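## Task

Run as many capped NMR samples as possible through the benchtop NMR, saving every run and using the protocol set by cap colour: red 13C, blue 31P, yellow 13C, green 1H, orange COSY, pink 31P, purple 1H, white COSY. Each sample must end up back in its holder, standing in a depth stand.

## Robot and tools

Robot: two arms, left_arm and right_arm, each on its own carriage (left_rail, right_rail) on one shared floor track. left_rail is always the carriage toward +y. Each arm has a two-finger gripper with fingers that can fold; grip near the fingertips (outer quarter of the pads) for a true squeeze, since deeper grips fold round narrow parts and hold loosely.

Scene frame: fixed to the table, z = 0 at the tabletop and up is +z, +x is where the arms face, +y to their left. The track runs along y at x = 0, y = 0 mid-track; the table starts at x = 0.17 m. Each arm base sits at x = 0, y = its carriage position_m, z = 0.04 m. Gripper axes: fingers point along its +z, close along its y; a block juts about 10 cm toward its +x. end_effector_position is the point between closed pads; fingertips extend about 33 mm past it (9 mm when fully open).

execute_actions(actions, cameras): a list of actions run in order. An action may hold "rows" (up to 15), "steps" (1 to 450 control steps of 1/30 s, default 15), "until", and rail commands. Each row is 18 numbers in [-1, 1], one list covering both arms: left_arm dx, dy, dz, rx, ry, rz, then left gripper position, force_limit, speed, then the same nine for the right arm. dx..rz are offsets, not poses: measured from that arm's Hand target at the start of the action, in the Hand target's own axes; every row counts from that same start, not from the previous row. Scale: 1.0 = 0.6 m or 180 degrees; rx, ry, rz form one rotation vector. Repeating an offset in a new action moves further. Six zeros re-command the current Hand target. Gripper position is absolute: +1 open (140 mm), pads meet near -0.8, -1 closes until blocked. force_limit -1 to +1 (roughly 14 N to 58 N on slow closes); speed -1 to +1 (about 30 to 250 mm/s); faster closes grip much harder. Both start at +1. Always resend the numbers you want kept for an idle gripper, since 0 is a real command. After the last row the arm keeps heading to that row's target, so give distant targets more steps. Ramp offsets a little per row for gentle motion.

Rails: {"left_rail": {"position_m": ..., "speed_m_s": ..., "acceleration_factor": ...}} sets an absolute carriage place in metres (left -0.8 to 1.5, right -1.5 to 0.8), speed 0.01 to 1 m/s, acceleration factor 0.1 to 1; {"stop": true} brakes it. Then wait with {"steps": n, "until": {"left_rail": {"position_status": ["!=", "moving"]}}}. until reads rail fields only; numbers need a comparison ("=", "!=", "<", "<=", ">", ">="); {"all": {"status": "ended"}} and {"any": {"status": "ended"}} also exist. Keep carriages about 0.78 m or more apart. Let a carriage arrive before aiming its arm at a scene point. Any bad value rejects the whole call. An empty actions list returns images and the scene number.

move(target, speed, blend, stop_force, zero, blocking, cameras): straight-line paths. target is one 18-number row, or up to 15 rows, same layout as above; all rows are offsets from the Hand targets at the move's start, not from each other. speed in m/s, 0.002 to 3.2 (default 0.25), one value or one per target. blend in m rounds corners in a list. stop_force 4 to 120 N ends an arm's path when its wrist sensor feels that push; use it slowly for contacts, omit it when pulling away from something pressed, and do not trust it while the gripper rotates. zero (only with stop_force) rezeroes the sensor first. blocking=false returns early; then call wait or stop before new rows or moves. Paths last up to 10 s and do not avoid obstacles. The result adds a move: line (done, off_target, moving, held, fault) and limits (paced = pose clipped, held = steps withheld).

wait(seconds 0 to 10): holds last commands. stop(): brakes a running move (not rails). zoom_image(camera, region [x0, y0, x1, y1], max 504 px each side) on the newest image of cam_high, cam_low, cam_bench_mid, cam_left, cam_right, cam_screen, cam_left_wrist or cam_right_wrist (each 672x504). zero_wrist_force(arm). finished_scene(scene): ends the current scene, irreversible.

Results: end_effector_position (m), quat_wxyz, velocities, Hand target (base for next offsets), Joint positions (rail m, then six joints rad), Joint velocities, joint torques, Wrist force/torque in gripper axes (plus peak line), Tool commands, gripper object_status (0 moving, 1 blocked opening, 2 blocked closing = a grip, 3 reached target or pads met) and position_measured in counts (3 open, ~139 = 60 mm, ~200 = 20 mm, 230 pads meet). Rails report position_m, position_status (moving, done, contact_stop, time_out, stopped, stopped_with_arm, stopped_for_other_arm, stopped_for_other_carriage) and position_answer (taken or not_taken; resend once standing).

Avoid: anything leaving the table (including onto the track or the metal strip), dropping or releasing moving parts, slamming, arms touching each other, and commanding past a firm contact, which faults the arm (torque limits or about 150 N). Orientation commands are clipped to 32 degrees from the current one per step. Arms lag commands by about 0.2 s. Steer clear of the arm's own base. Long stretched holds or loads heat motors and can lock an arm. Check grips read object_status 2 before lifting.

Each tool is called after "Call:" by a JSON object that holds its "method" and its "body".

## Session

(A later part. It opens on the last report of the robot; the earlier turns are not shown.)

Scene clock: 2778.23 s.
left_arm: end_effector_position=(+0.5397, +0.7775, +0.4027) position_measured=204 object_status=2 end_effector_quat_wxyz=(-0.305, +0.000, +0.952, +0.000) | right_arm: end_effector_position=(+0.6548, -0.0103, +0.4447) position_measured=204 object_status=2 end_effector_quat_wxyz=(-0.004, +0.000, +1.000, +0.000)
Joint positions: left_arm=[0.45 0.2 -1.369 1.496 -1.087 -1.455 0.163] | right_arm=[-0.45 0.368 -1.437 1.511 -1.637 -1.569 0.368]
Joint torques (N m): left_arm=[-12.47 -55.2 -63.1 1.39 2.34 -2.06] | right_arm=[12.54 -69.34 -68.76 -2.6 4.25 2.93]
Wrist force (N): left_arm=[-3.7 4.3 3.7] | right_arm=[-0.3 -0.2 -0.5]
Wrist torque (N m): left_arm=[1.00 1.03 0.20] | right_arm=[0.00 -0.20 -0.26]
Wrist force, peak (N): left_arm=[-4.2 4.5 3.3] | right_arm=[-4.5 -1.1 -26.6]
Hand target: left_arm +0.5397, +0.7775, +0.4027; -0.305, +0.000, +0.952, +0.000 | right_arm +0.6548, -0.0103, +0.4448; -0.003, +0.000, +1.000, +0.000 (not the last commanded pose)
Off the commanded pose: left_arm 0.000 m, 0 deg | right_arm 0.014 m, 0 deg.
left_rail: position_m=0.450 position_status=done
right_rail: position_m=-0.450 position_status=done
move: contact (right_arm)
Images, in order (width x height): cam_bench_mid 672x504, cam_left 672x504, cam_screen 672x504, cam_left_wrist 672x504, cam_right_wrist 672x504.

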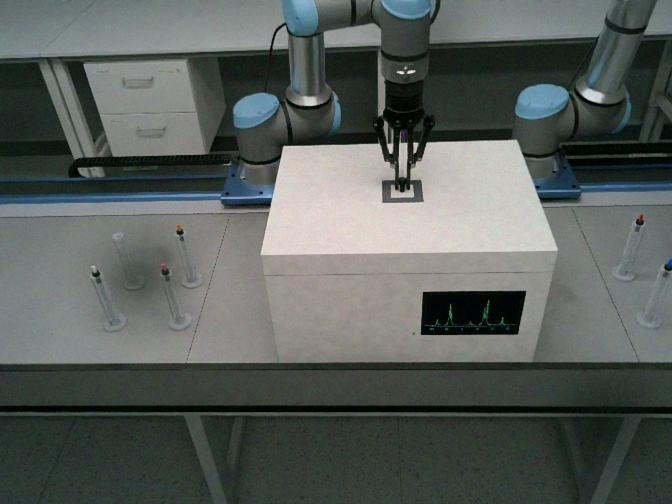

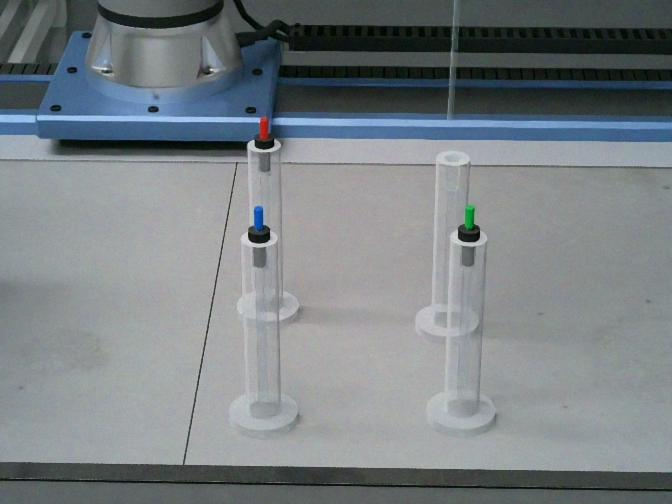

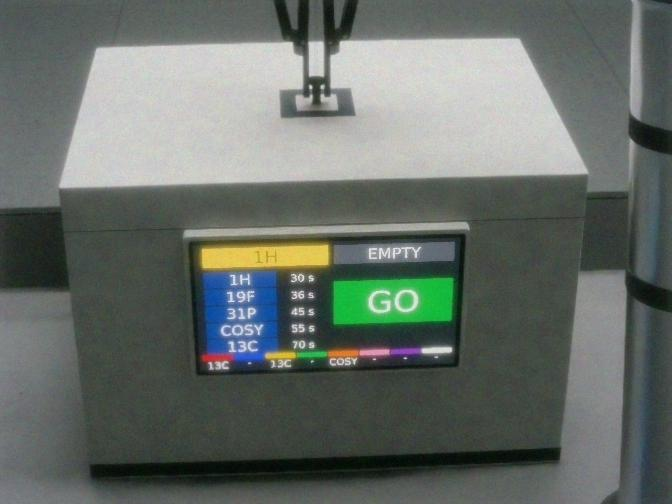

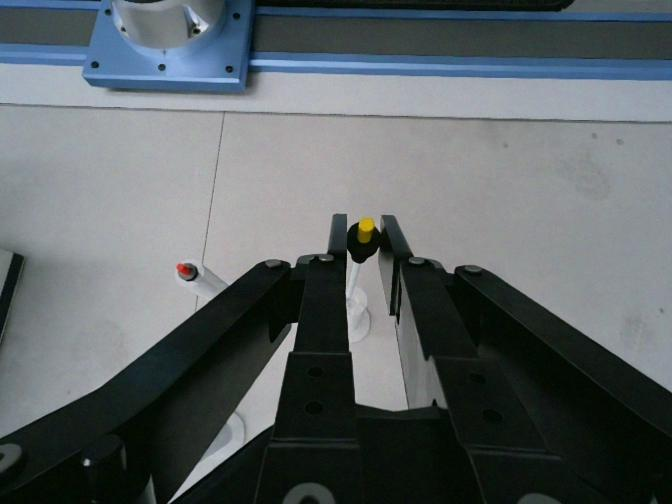

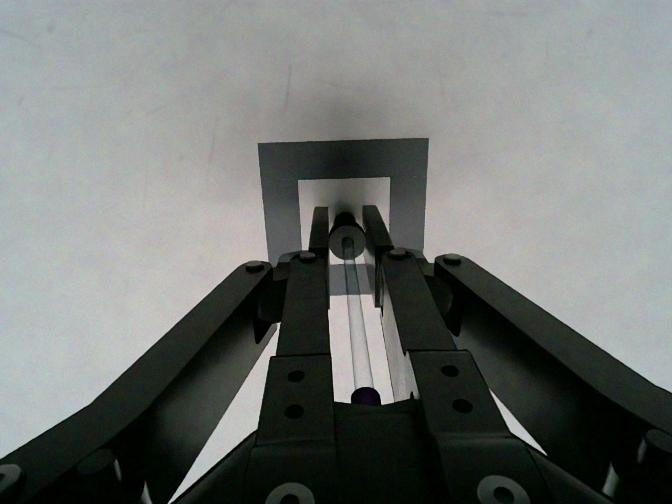

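Call:
{"method": "move", "body": {"target": [-0.0221, 0.0075, 0.0252, 0,0,0, -1, -0.5, -1, 0.0022, 0, -0.005, 0,-0.0194,0, -1, -0.5, -1], "speed": 0.1}}

Call:
{"method": "move", "body": {"target": [-0.1549, 0, 0.2171, 0,0,0, -1, -0.5, -1, 0.0014, 0, 0.025, 0,0,0, -1, -0.5, -1], "speed": 0.1, "stop_force": 10, "cameras": ["cam_left_wrist", "cam_right_wrist", "cam_bench_mid", "cam_left", "cam_screen"]}}

Call:
{"method": "zoom_image", "body": {"camera": "cam_bench_mid", "region": [375, 150, 435, 210]}}

Call:
{"method": "zoom_image", "body": {"camera": "cam_screen", "region": [270, 60, 365, 130]}}

Call:
{"method": "zoom_image", "body": {"camera": "cam_left", "region": [380, 60, 540, 340]}}

Call:
{"method": "zoom_image", "body": {"camera": "cam_right_wrist", "region": [300, 190, 440, 420]}}

Scene clock: 2961.57 s.
left_arm: end_effector_position=(+0.5417, +0.7820, +0.3828) position_measured=204 object_status=2 end_effector_quat_wxyz=(-0.305, +0.000, +0.952, +0.000) | right_arm: end_effector_position=(+0.6535, -0.0103, +0.4478) position_measured=204 object_status=2 end_effector_quat_wxyz=(+0.027, +0.000, +1.000, +0.000)
Joint positions: left_arm=[0.45 0.205 -1.358 1.518 -1.12 -1.452 0.167] | right_arm=[-0.45 0.378 -1.467 1.551 -1.705 -1.591 0.378]
Joint torques (N m): left_arm=[19.37 -58.09 -38.46 -6.58 2.75 2.2] | right_arm=[12.86 -68.54 -42.28 -7.87 -3.5 3.62]
Wrist force (N): left_arm=[-4.2 4.0 3.2] | right_arm=[0.3 -0.3 -0.3]
Wrist torque (N m): left_arm=[0.94 1.14 0.03] | right_arm=[-0.08 -0.06 -0.27]
Wrist force, peak (N): left_arm=[-4.1 4.6 3.7] | right_arm=[-1.0 -0.4 -1.1]
Hand target: left_arm +0.5417, +0.7820, +0.3827; -0.305, +0.000, +0.952, +0.000 | right_arm +0.6535, -0.0103, +0.4478; +0.027, +0.000, +1.000, +0.000
Off the commanded pose: left_arm 0.000 m, 0 deg | right_arm 0.000 m, 0 deg.
left_rail: position_m=0.450 position_status=done
right_rail: position_m=-0.450 position_status=done
move: done

Scene clock: 2964.37 s.
left_arm: end_effector_position=(+0.5416, +0.7821, +0.2227) position_measured=204 object_status=2 end_effector_quat_wxyz=(-0.305, +0.000, +0.952, +0.000) | right_arm: end_effector_position=(+0.6535, -0.0103, +0.4440) position_measured=204 object_status=2 end_effector_quat_wxyz=(+0.027, +0.000, +1.000, +0.000)
Joint positions: left_arm=[0.45 0.206 -1.282 1.714 -1.393 -1.452 0.167] | right_arm=[-0.45 0.378 -1.467 1.558 -1.712 -1.591 0.378]
Joint torques (N m): left_arm=[20.72 -60.68 -35.34 -6.14 2.63 1.96] | right_arm=[-8.1 -58.8 -68.84 -4.87 -2.29 2.85]
Wrist force (N): left_arm=[-3.5 5.0 3.3] | right_arm=[5.0 -0.6 -4.7]
Wrist torque (N m): left_arm=[1.27 0.99 0.03] | right_arm=[-0.07 0.41 -0.28]
Wrist force, peak (N): left_arm=[-3.8 5.0 3.9] | right_arm=[5.4 -0.9 -15.8]
Hand target: left_arm +0.5416, +0.7821, +0.2227; -0.305, +0.000, +0.952, +0.000 | right_arm +0.6535, -0.0103, +0.4440; +0.027, +0.000, +1.000, +0.000 (not the last commanded pose)
Off the commanded pose: left_arm 0.000 m, 0 deg | right_arm 0.011 m, 0 deg.
left_rail: position_m=0.450 position_status=done
right_rail: position_m=-0.450 position_status=done
move: contact (right_arm)
Images, in order (width x height): cam_bench_mid 672x504, cam_left 672x504, cam_screen 672x504, cam_left_wrist 672x504, cam_right_wrist 672x504.

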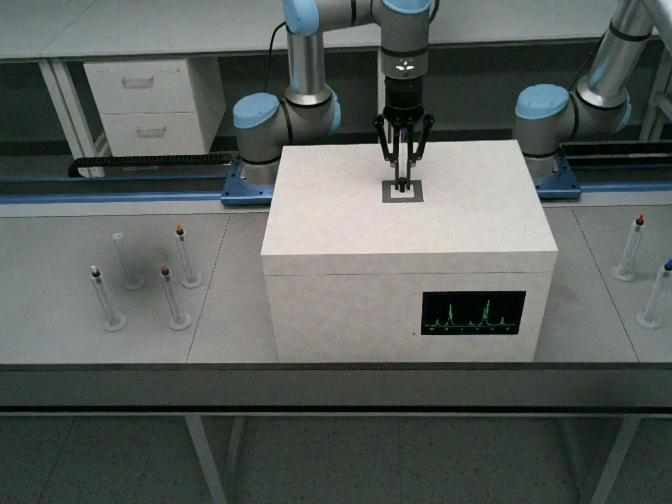

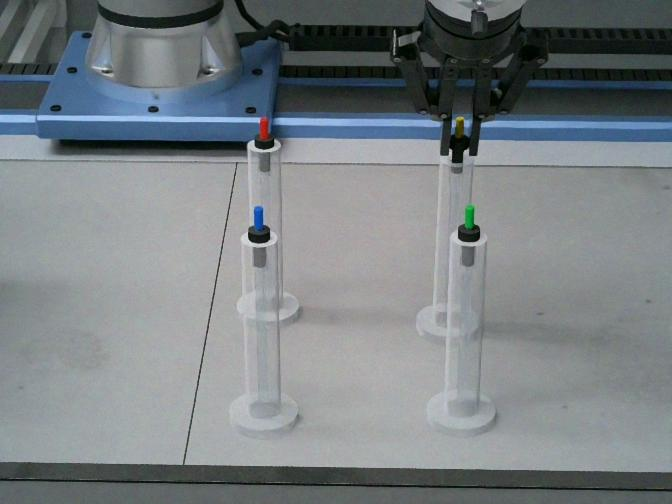

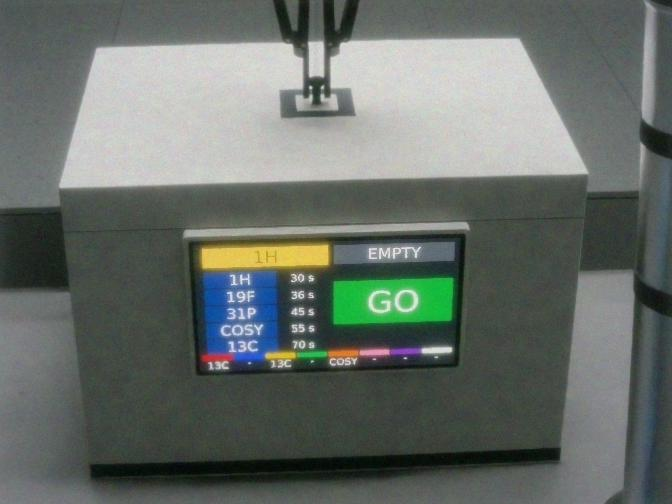

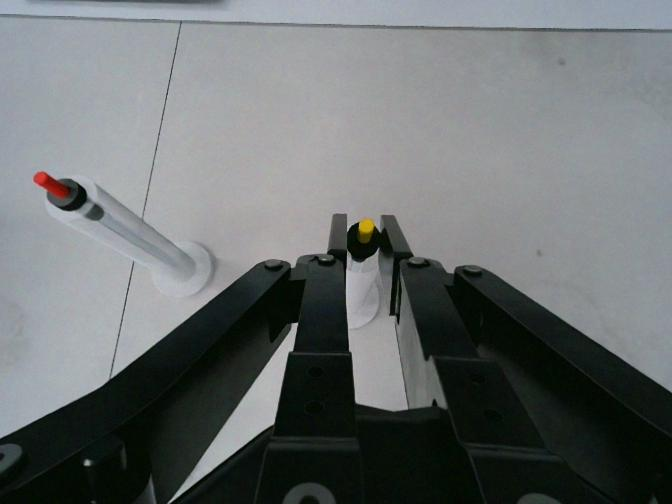

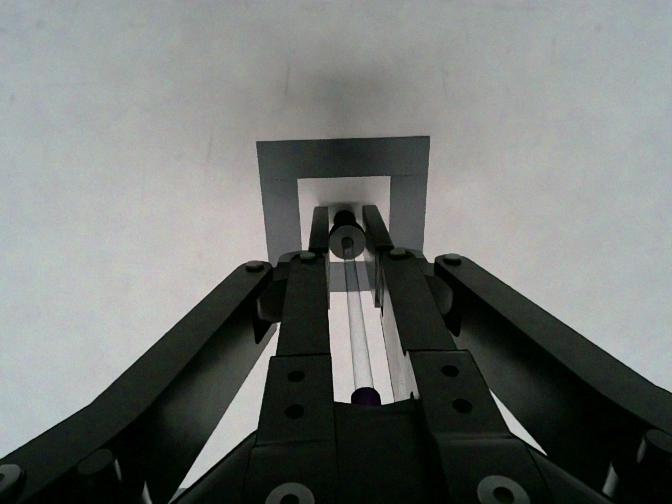

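Scaled by 8.400 from the camera's 672x504 image, which has a finer 960x720 frame.

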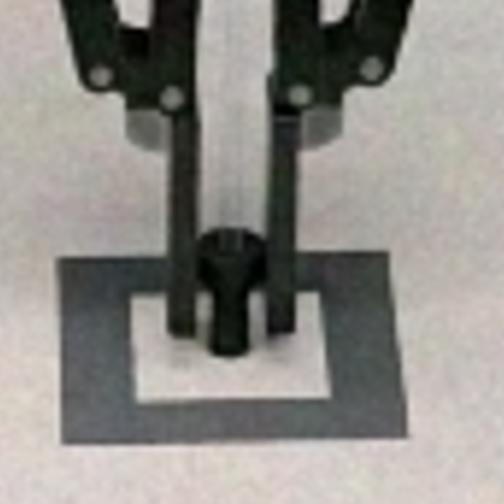

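Scaled by 5.305 from the camera's 672x504 image, which has a finer 960x720 frame.

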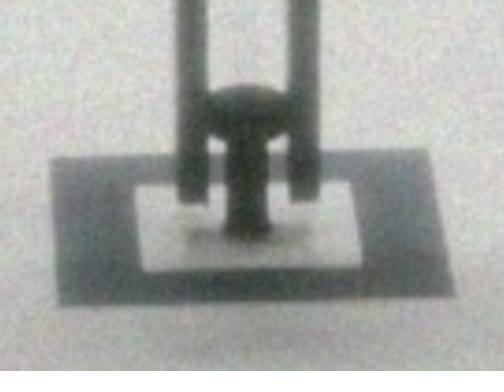

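Scaled by 1.800 from the camera's 672x504 image, which has a finer 960x720 frame.

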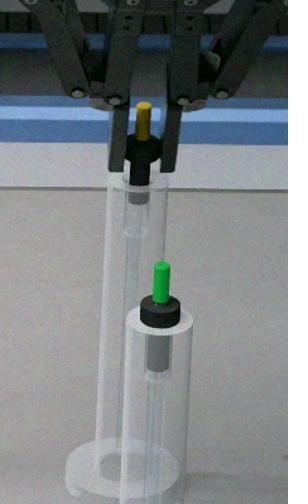

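Scaled by 2.191 from the camera's 672x504 image, which has a finer 960x720 frame.

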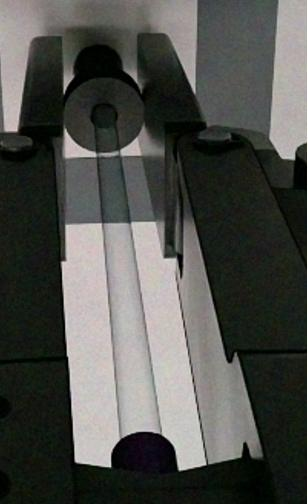

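Call:
{"method": "zoom_image", "body": {"camera": "cam_right_wrist", "region": [320, 195, 372, 247]}}

Call:
{"method": "zoom_image", "body": {"camera": "cam_bench_mid", "region": [388, 170, 418, 200]}}

Call:
{"method": "zoom_image", "body": {"camera": "cam_screen", "region": [300, 70, 335, 110]}}

Scaled by 9.692 from the camera's 672x504 image, which has a finer 960x720 frame.

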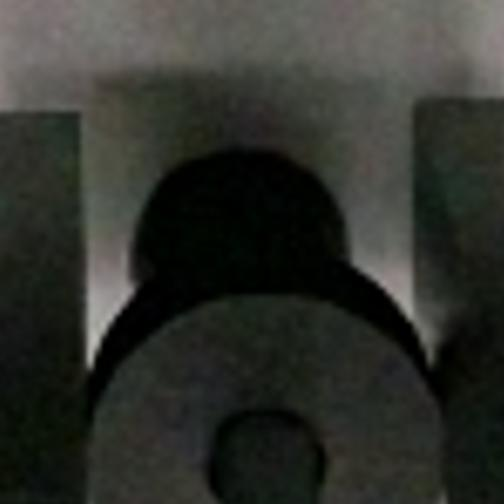

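Scaled by 16.800 from the camera's 672x504 image, which has a finer 960x720 frame.

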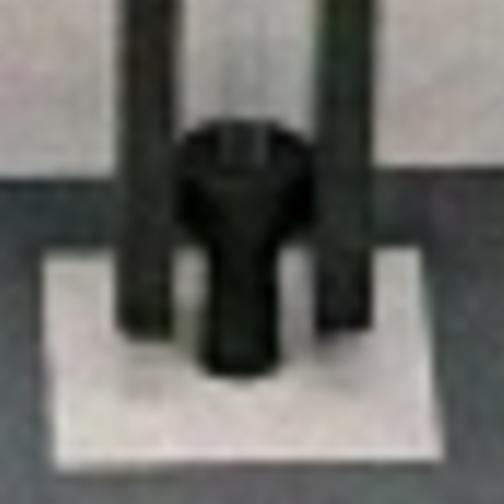

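Scaled by 12.600 from the camera's 672x504 image, which has a finer 960x720 frame.

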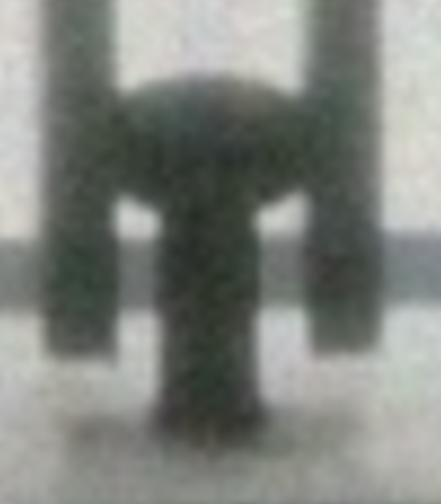

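Call:
{"method": "move", "body": {"target": [0.0328, 0, 0.0105, 0,-0.1972,0, -1, -0.5, -1, -0.0008, 0, -0.0033, 0,0.0094,0, -1, -0.5, -1], "speed": 0.35}}

Call:
{"method": "move", "body": {"target": [0, 0, 0.0242, 0,0,0, -1, -0.5, -1, 0.0005, 0, 0.0225, 0,0,0, -1, -0.5, -1], "speed": 0.03, "stop_force": 10, "cameras": ["cam_left_wrist", "cam_right_wrist", "cam_bench_mid", "cam_left", "cam_screen"]}}

Call:
{"method": "zoom_image", "body": {"camera": "cam_bench_mid", "region": [365, 100, 445, 210]}}

Call:
{"method": "zoom_image", "body": {"camera": "cam_left", "region": [380, 60, 540, 340]}}

Call:
{"method": "zoom_image", "body": {"camera": "cam_right_wrist", "region": [310, 190, 390, 270]}}

Scene clock: 3089.50 s.
left_arm: end_effector_position=(+0.5219, +0.7821, +0.2290) position_measured=204 object_status=2 end_effector_quat_wxyz=(-0.001, +0.000, +1.000, +0.000) | right_arm: end_effector_position=(+0.6538, -0.0103, +0.4460) position_measured=204 object_status=2 end_effector_quat_wxyz=(+0.012, +0.000, +1.000, +0.000)
Joint positions: left_arm=[0.45 0.281 -1.626 2.103 -2.048 -1.57 0.28] | right_arm=[-0.45 0.373 -1.453 1.533 -1.673 -1.58 0.373]
Joint torques (N m): left_arm=[18.77 -58.77 -35.64 -8.78 -2.09 2.23] | right_arm=[-10.64 -40.08 -69.77 -1.77 3.93 -3.67]
Wrist force (N): left_arm=[-4.6 4.7 3.5] | right_arm=[-0.1 -0.2 0.4]
Wrist torque (N m): left_arm=[1.13 1.04 0.00] | right_arm=[-0.05 0.01 0.09]
Wrist force, peak (N): left_arm=[-4.5 5.1 3.9] | right_arm=[5.6 0.0 -5.3]
Hand target: left_arm +0.5219, +0.7821, +0.2290; +0.000, +0.000, +1.000, +0.000 | right_arm +0.6538, -0.0103, +0.4460; +0.012, +0.000, +1.000, +0.000
Off the commanded pose: left_arm 0.000 m, 0 deg | right_arm 0.000 m, 0 deg.
left_rail: position_m=0.450 position_status=done
right_rail: position_m=-0.450 position_status=done
move: done

Scene clock: 3091.47 s.
left_arm: end_effector_position=(+0.5219, +0.7821, +0.2145) position_measured=204 object_status=2 end_effector_quat_wxyz=(+0.000, +0.000, +1.000, +0.000) | right_arm: end_effector_position=(+0.6539, -0.0103, +0.4340) position_measured=204 object_status=2 end_effector_quat_wxyz=(+0.012, +0.000, +1.000, +0.000)
Joint positions: left_arm=[0.45 0.281 -1.613 2.12 -2.078 -1.57 0.28] | right_arm=[-0.45 0.373 -1.451 1.552 -1.694 -1.58 0.373]
Joint torques (N m): left_arm=[20.52 -23.77 -29.79 -7.48 -0.81 1.82] | right_arm=[-6.02 -61.24 -65.19 -0.83 3.79 -3.07]
Wrist force (N): left_arm=[-5.5 4.0 -6.4] | right_arm=[-2.0 -0.2 -5.0]
Wrist torque (N m): left_arm=[1.09 1.04 0.00] | right_arm=[-0.03 -0.10 0.10]
Wrist force, peak (N): left_arm=[-5.3 4.3 -6.6] | right_arm=[2.0 -3.3 -21.5]
Hand target: left_arm +0.5219, +0.7821, +0.2145; +0.000, +0.000, +1.000, +0.000 | right_arm +0.6539, -0.0103, +0.4340; +0.012, +0.000, +1.000, +0.000 (not the last commanded pose)
Off the commanded pose: left_arm 0.000 m, 0 deg | right_arm 0.002 m, 0 deg.
left_rail: position_m=0.450 position_status=done
right_rail: position_m=-0.450 position_status=done
move: contact (left_arm, right_arm)
Images, in order (width x height): cam_bench_mid 672x504, cam_left 672x504, cam_screen 672x504, cam_left_wrist 672x504, cam_right_wrist 672x504.

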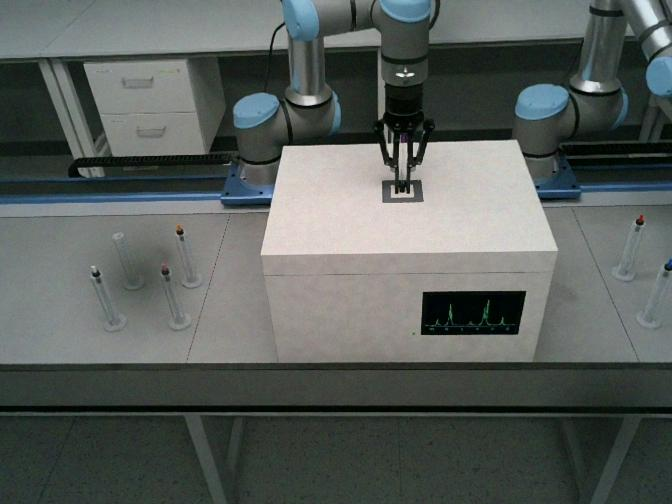

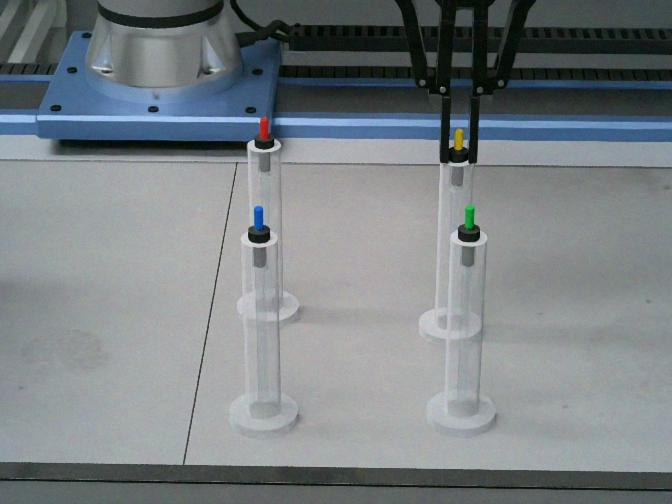

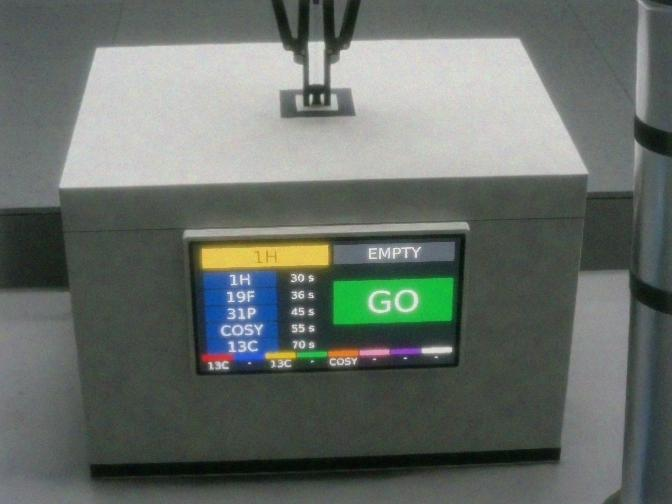

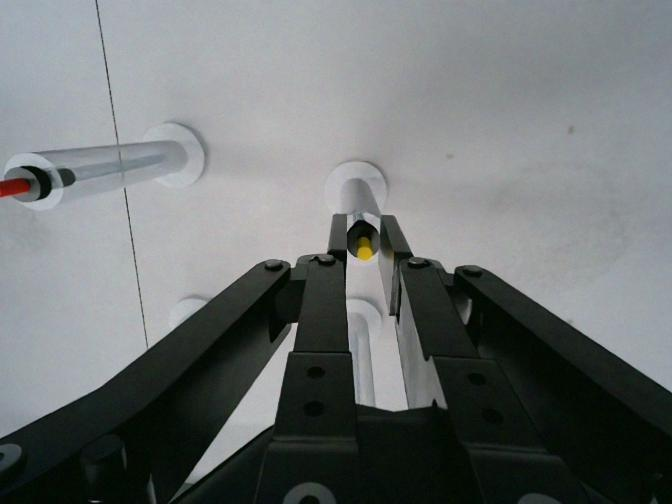

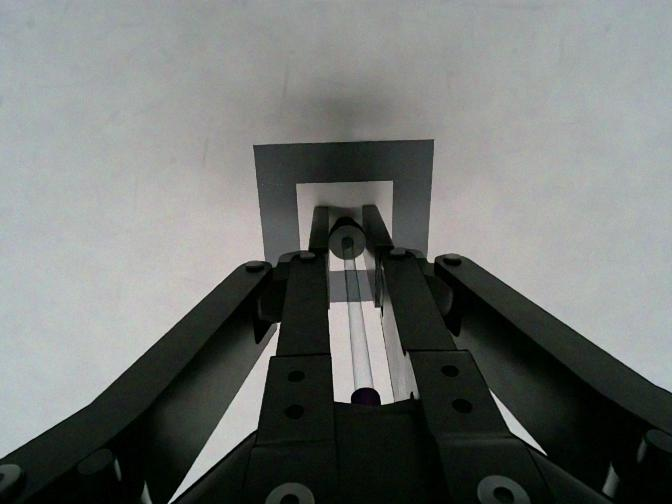

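Scaled by 4.582 from the camera's 672x504 image, which has a finer 960x720 frame.

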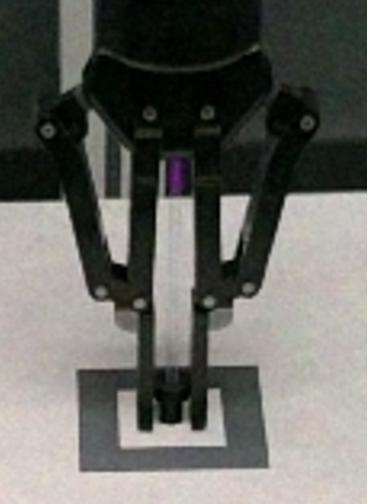

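Scaled by 1.800 from the camera's 672x504 image, which has a finer 960x720 frame.

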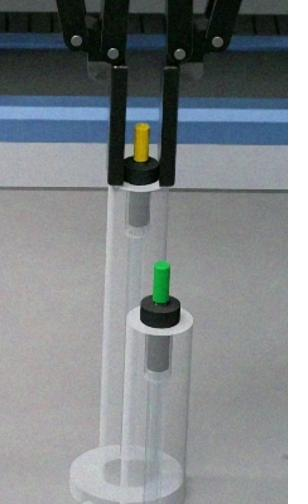

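Scaled by 6.300 from the camera's 672x504 image, which has a finer 960x720 frame.

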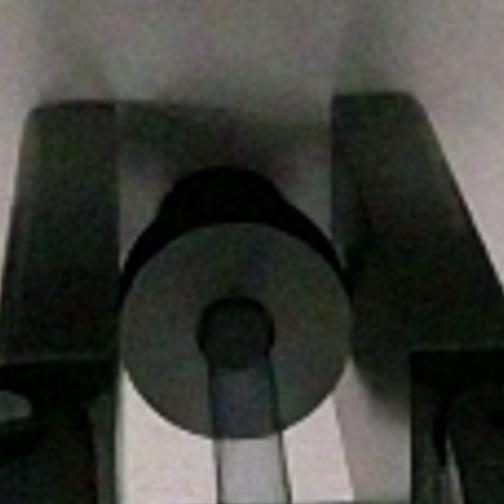

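Call:
{"method": "move", "body": {"target": [[0, 0, 0, 0,0,0, -0.35, -0.5, 0, 0, 0, 0, 0,0,0, -0.35, -0.5, 0],[0, 0, -0.1567, 0,0,0, -0.35, -0.5, 0, -0.0078, 0.0002, -0.28, 0,0.0078,0, -0.35, -0.5, 0],[-0.2452, 0.0082, -0.1425, 0,0,0, -0.35, -0.5, 0, -0.0078, 0.0002, -0.28, 0,0.0078,0, -1, -1, 0.5]], "speed": [0.3, 0.35, 0.5], "blend": [0, 0.02, 0], "cameras": ["cam_left_wrist", "cam_right_wrist", "cam_bench_mid", "cam_left", "cam_screen"]}}

Call:
{"method": "zoom_image", "body": {"camera": "cam_left_wrist", "region": [300, 130, 420, 270]}}

Call:
{"method": "zoom_image", "body": {"camera": "cam_bench_mid", "region": [365, 100, 445, 210]}}

Call:
{"method": "zoom_image", "body": {"camera": "cam_right_wrist", "region": [290, 150, 400, 270]}}

Call:
{"method": "zoom_image", "body": {"camera": "cam_screen", "region": [270, 0, 365, 130]}}

Scene clock: 3144.63 s.
left_arm: end_effector_position=(+0.6691, +0.7871, +0.2999) position_measured=173 object_status=3 end_effector_quat_wxyz=(+0.000, +0.000, +1.000, +0.000) | right_arm: end_effector_position=(+0.6544, -0.0101, +0.6021) position_measured=235 object_status=3 end_effector_quat_wxyz=(+0.000, +0.000, +1.000, +0.000)
Joint positions: left_arm=[0.45 0.232 -1.457 1.794 -1.907 -1.57 0.231] | right_arm=[-0.45 0.369 -1.424 1.22 -1.367 -1.571 0.369]
Joint torques (N m): left_arm=[-12.5 -48.63 -61.88 -1.04 -2.16 -2.12] | right_arm=[1.64 -43.48 -68.88 -1.83 2.35 -1.4]
Wrist force (N): left_arm=[-3.9 4.6 3.8] | right_arm=[0.0 0.2 0.1]
Wrist torque (N m): left_arm=[1.08 0.87 0.17] | right_arm=[0.02 0.01 0.10]
Wrist force, peak (N): left_arm=[-5.5 4.4 -6.7] | right_arm=[-2.0 -0.2 -5.3]
Hand target: left_arm +0.6691, +0.7871, +0.2999; +0.000, +0.000, +1.000, +0.000 | right_arm +0.6544, -0.0101, +0.6021; +0.000, +0.000, +1.000, +0.000
Off the commanded pose: left_arm 0.000 m, 0 deg | right_arm 0.000 m, 0 deg.
left_rail: position_m=0.450 position_status=done
right_rail: position_m=-0.450 position_status=done
move: done
Images, in order (width x height): cam_bench_mid 672x504, cam_left 672x504, cam_screen 672x504, cam_left_wrist 672x504, cam_right_wrist 672x504.

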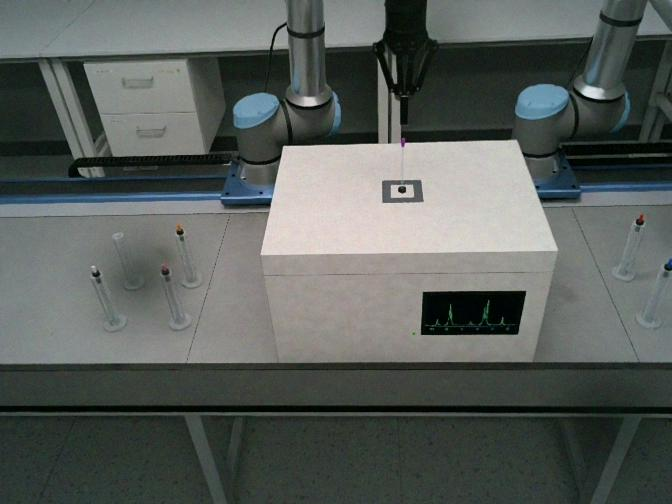

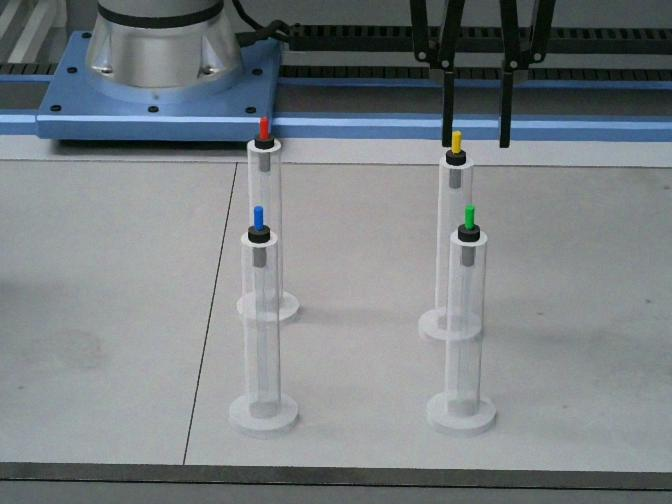

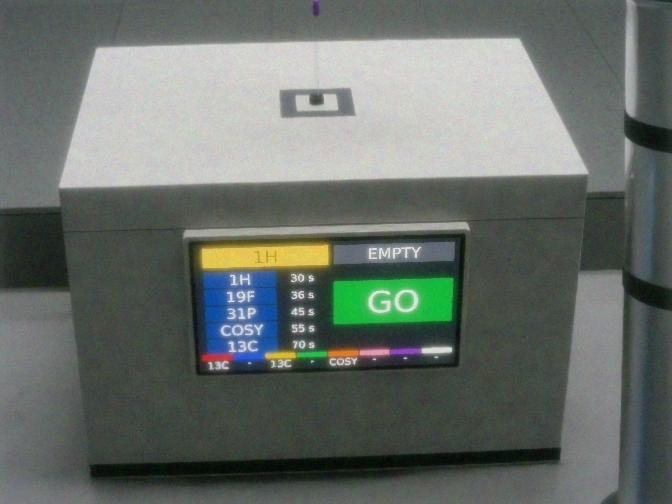

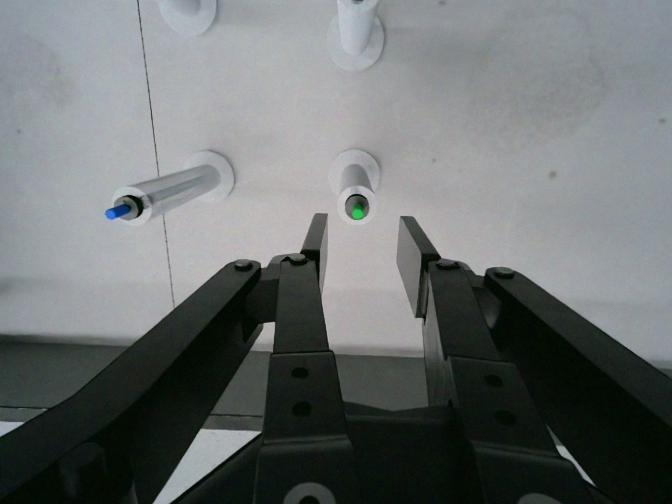

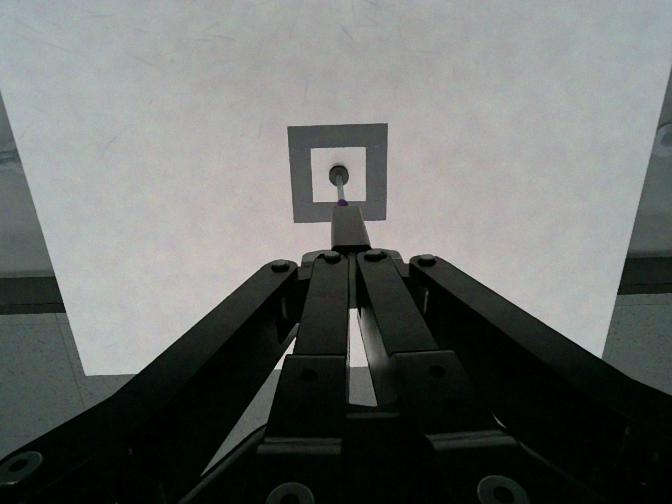

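Scaled by 3.600 from the camera's 672x504 image, which has a finer 960x720 frame.

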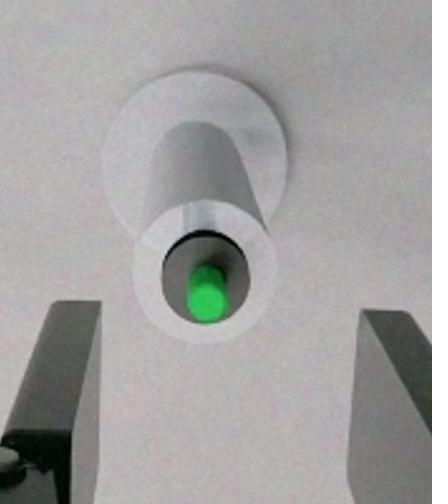

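Scaled by 4.582 from the camera's 672x504 image, which has a finer 960x720 frame.

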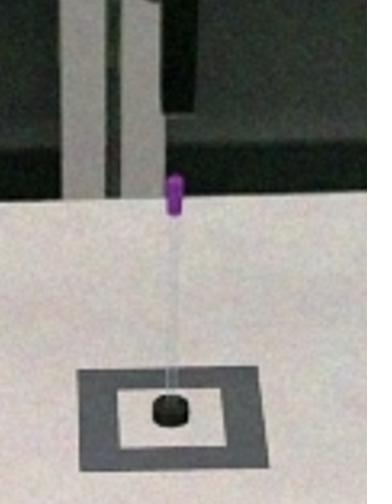

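Scaled by 4.200 from the camera's 672x504 image, which has a finer 960x720 frame.

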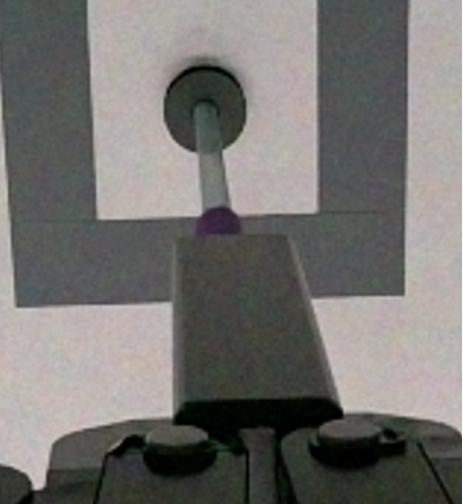

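Scaled by 3.877 from the camera's 672x504 image, which has a finer 960x720 frame.

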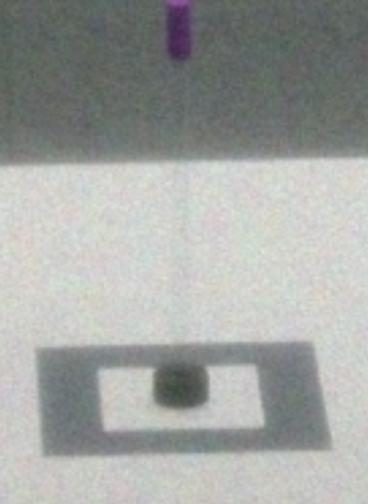

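Call:
{"method": "move", "body": {"target": [[-0.0013, -0.0033, 0.1415, 0,0,0, -0.35, -0.5, 0, 0, -0.0025, 0.2117, 0,0,0, -1, -1, 0.5],[-0.0013, -0.0033, 0.1415, 0,0,0, -0.35, -0.5, 0, 0, -0.0025, 0.2443, 0,0,0, -1, -1, 0.5]], "speed": [0.12, 0.035], "stop_force": 16, "cameras": ["cam_left_wrist", "cam_right_wrist", "cam_bench_mid", "cam_left", "cam_screen"]}}

Call:
{"method": "zoom_image", "body": {"camera": "cam_bench_mid", "region": [365, 100, 445, 210]}}

Call:
{"method": "zoom_image", "body": {"camera": "cam_left", "region": [390, 140, 550, 300]}}

Call:
{"method": "zoom_image", "body": {"camera": "cam_left_wrist", "region": [300, 150, 420, 290]}}

Scene clock: 3169.17 s.
left_arm: end_effector_position=(+0.6698, +0.7852, +0.2149) position_measured=173 object_status=3 end_effector_quat_wxyz=(+0.000, +0.000, +1.000, +0.000) | right_arm: end_effector_position=(+0.6543, -0.0115, +0.4935) position_measured=235 object_status=3 end_effector_quat_wxyz=(+0.000, +0.000, +1.000, +0.000)
Joint positions: left_arm=[0.45 0.229 -1.4 1.889 -2.06 -1.57 0.228] | right_arm=[-0.45 0.368 -1.445 1.435 -1.56 -1.571 0.368]
Joint torques (N m): left_arm=[-12.35 -49.79 -36.89 -8.2 -0.18 -2.32] | right_arm=[12.68 -42.35 -69.61 -1.45 -2.29 1.79]
Wrist force (N): left_arm=[-4.2 5.1 3.5] | right_arm=[0.3 0.1 -0.2]
Wrist torque (N m): left_arm=[1.15 0.95 0.19] | right_arm=[0.01 -0.07 0.11]
Wrist force, peak (N): left_arm=[-4.3 4.7 4.9] | right_arm=[0.0 13.4 -15.0]
Hand target: left_arm +0.6698, +0.7852, +0.2149; +0.000, +0.000, +1.000, +0.000 | right_arm +0.6543, -0.0115, +0.4935; +0.000, +0.000, +1.000, +0.000 (not the last commanded pose)
Off the commanded pose: left_arm 0.000 m, 0 deg | right_arm 0.038 m, 0 deg.
left_rail: position_m=0.450 position_status=done
right_rail: position_m=-0.450 position_status=done
move: contact (right_arm)
Images, in order (width x height): cam_bench_mid 672x504, cam_left 672x504, cam_screen 672x504, cam_left_wrist 672x504, cam_right_wrist 672x504.

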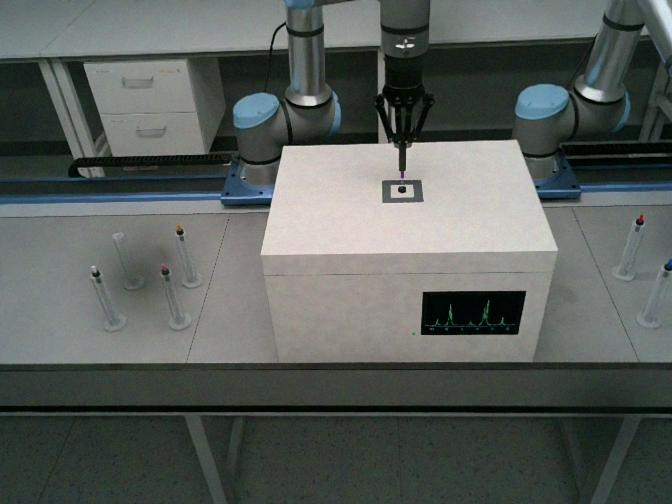

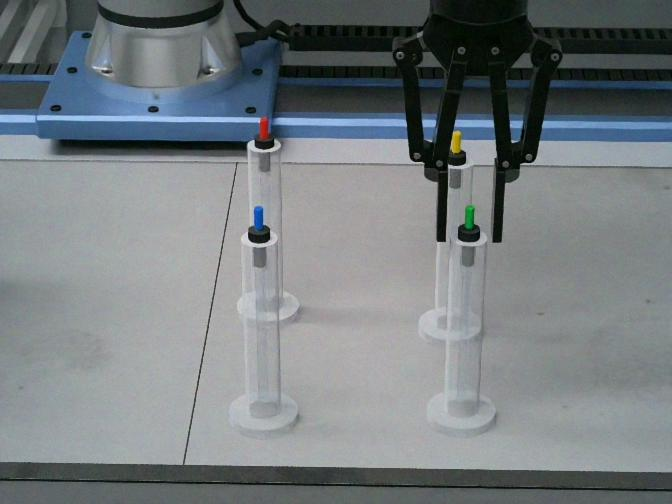

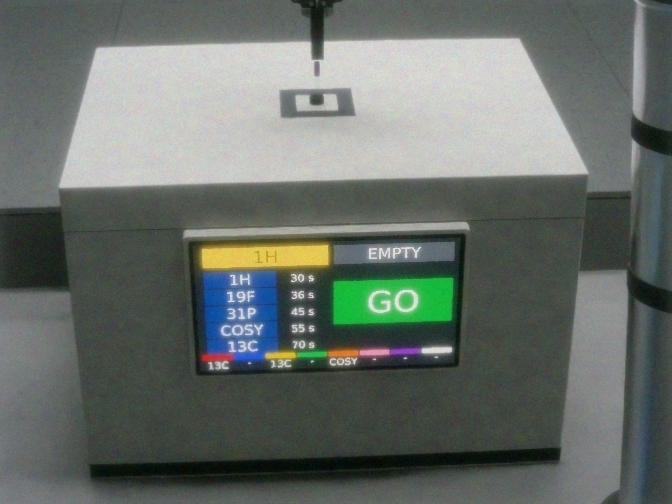

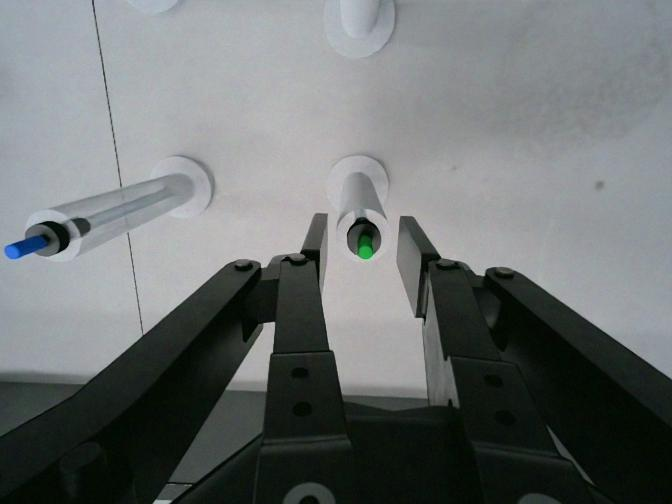

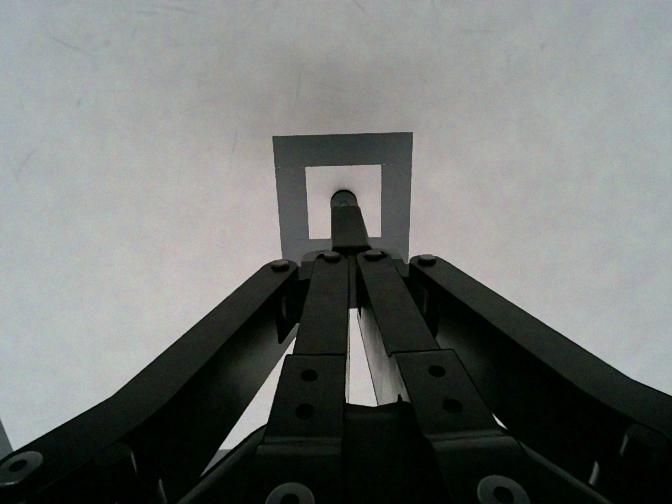

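Scaled by 4.582 from the camera's 672x504 image, which has a finer 960x720 frame.

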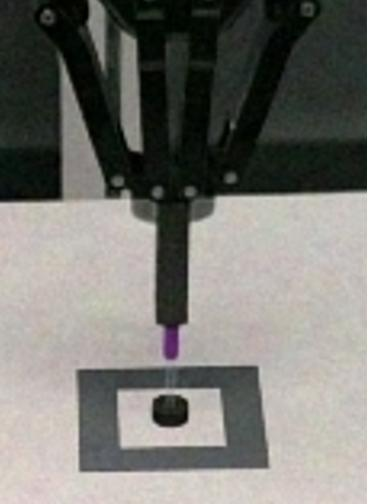

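Scaled by 3.150 from the camera's 672x504 image, which has a finer 960x720 frame.

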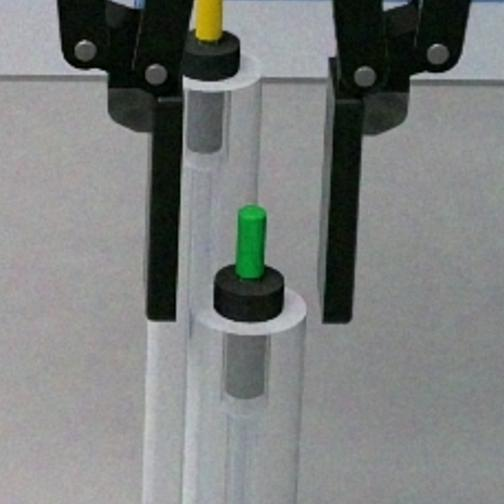

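Scaled by 3.600 from the camera's 672x504 image, which has a finer 960x720 frame.

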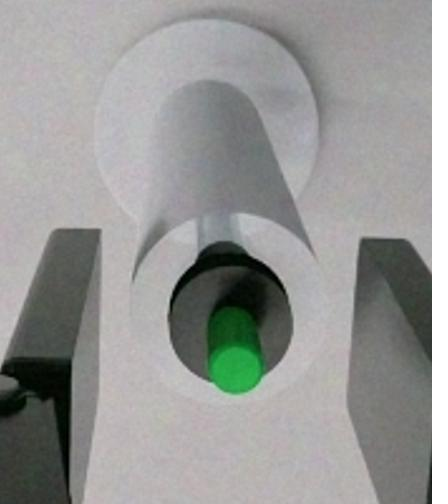

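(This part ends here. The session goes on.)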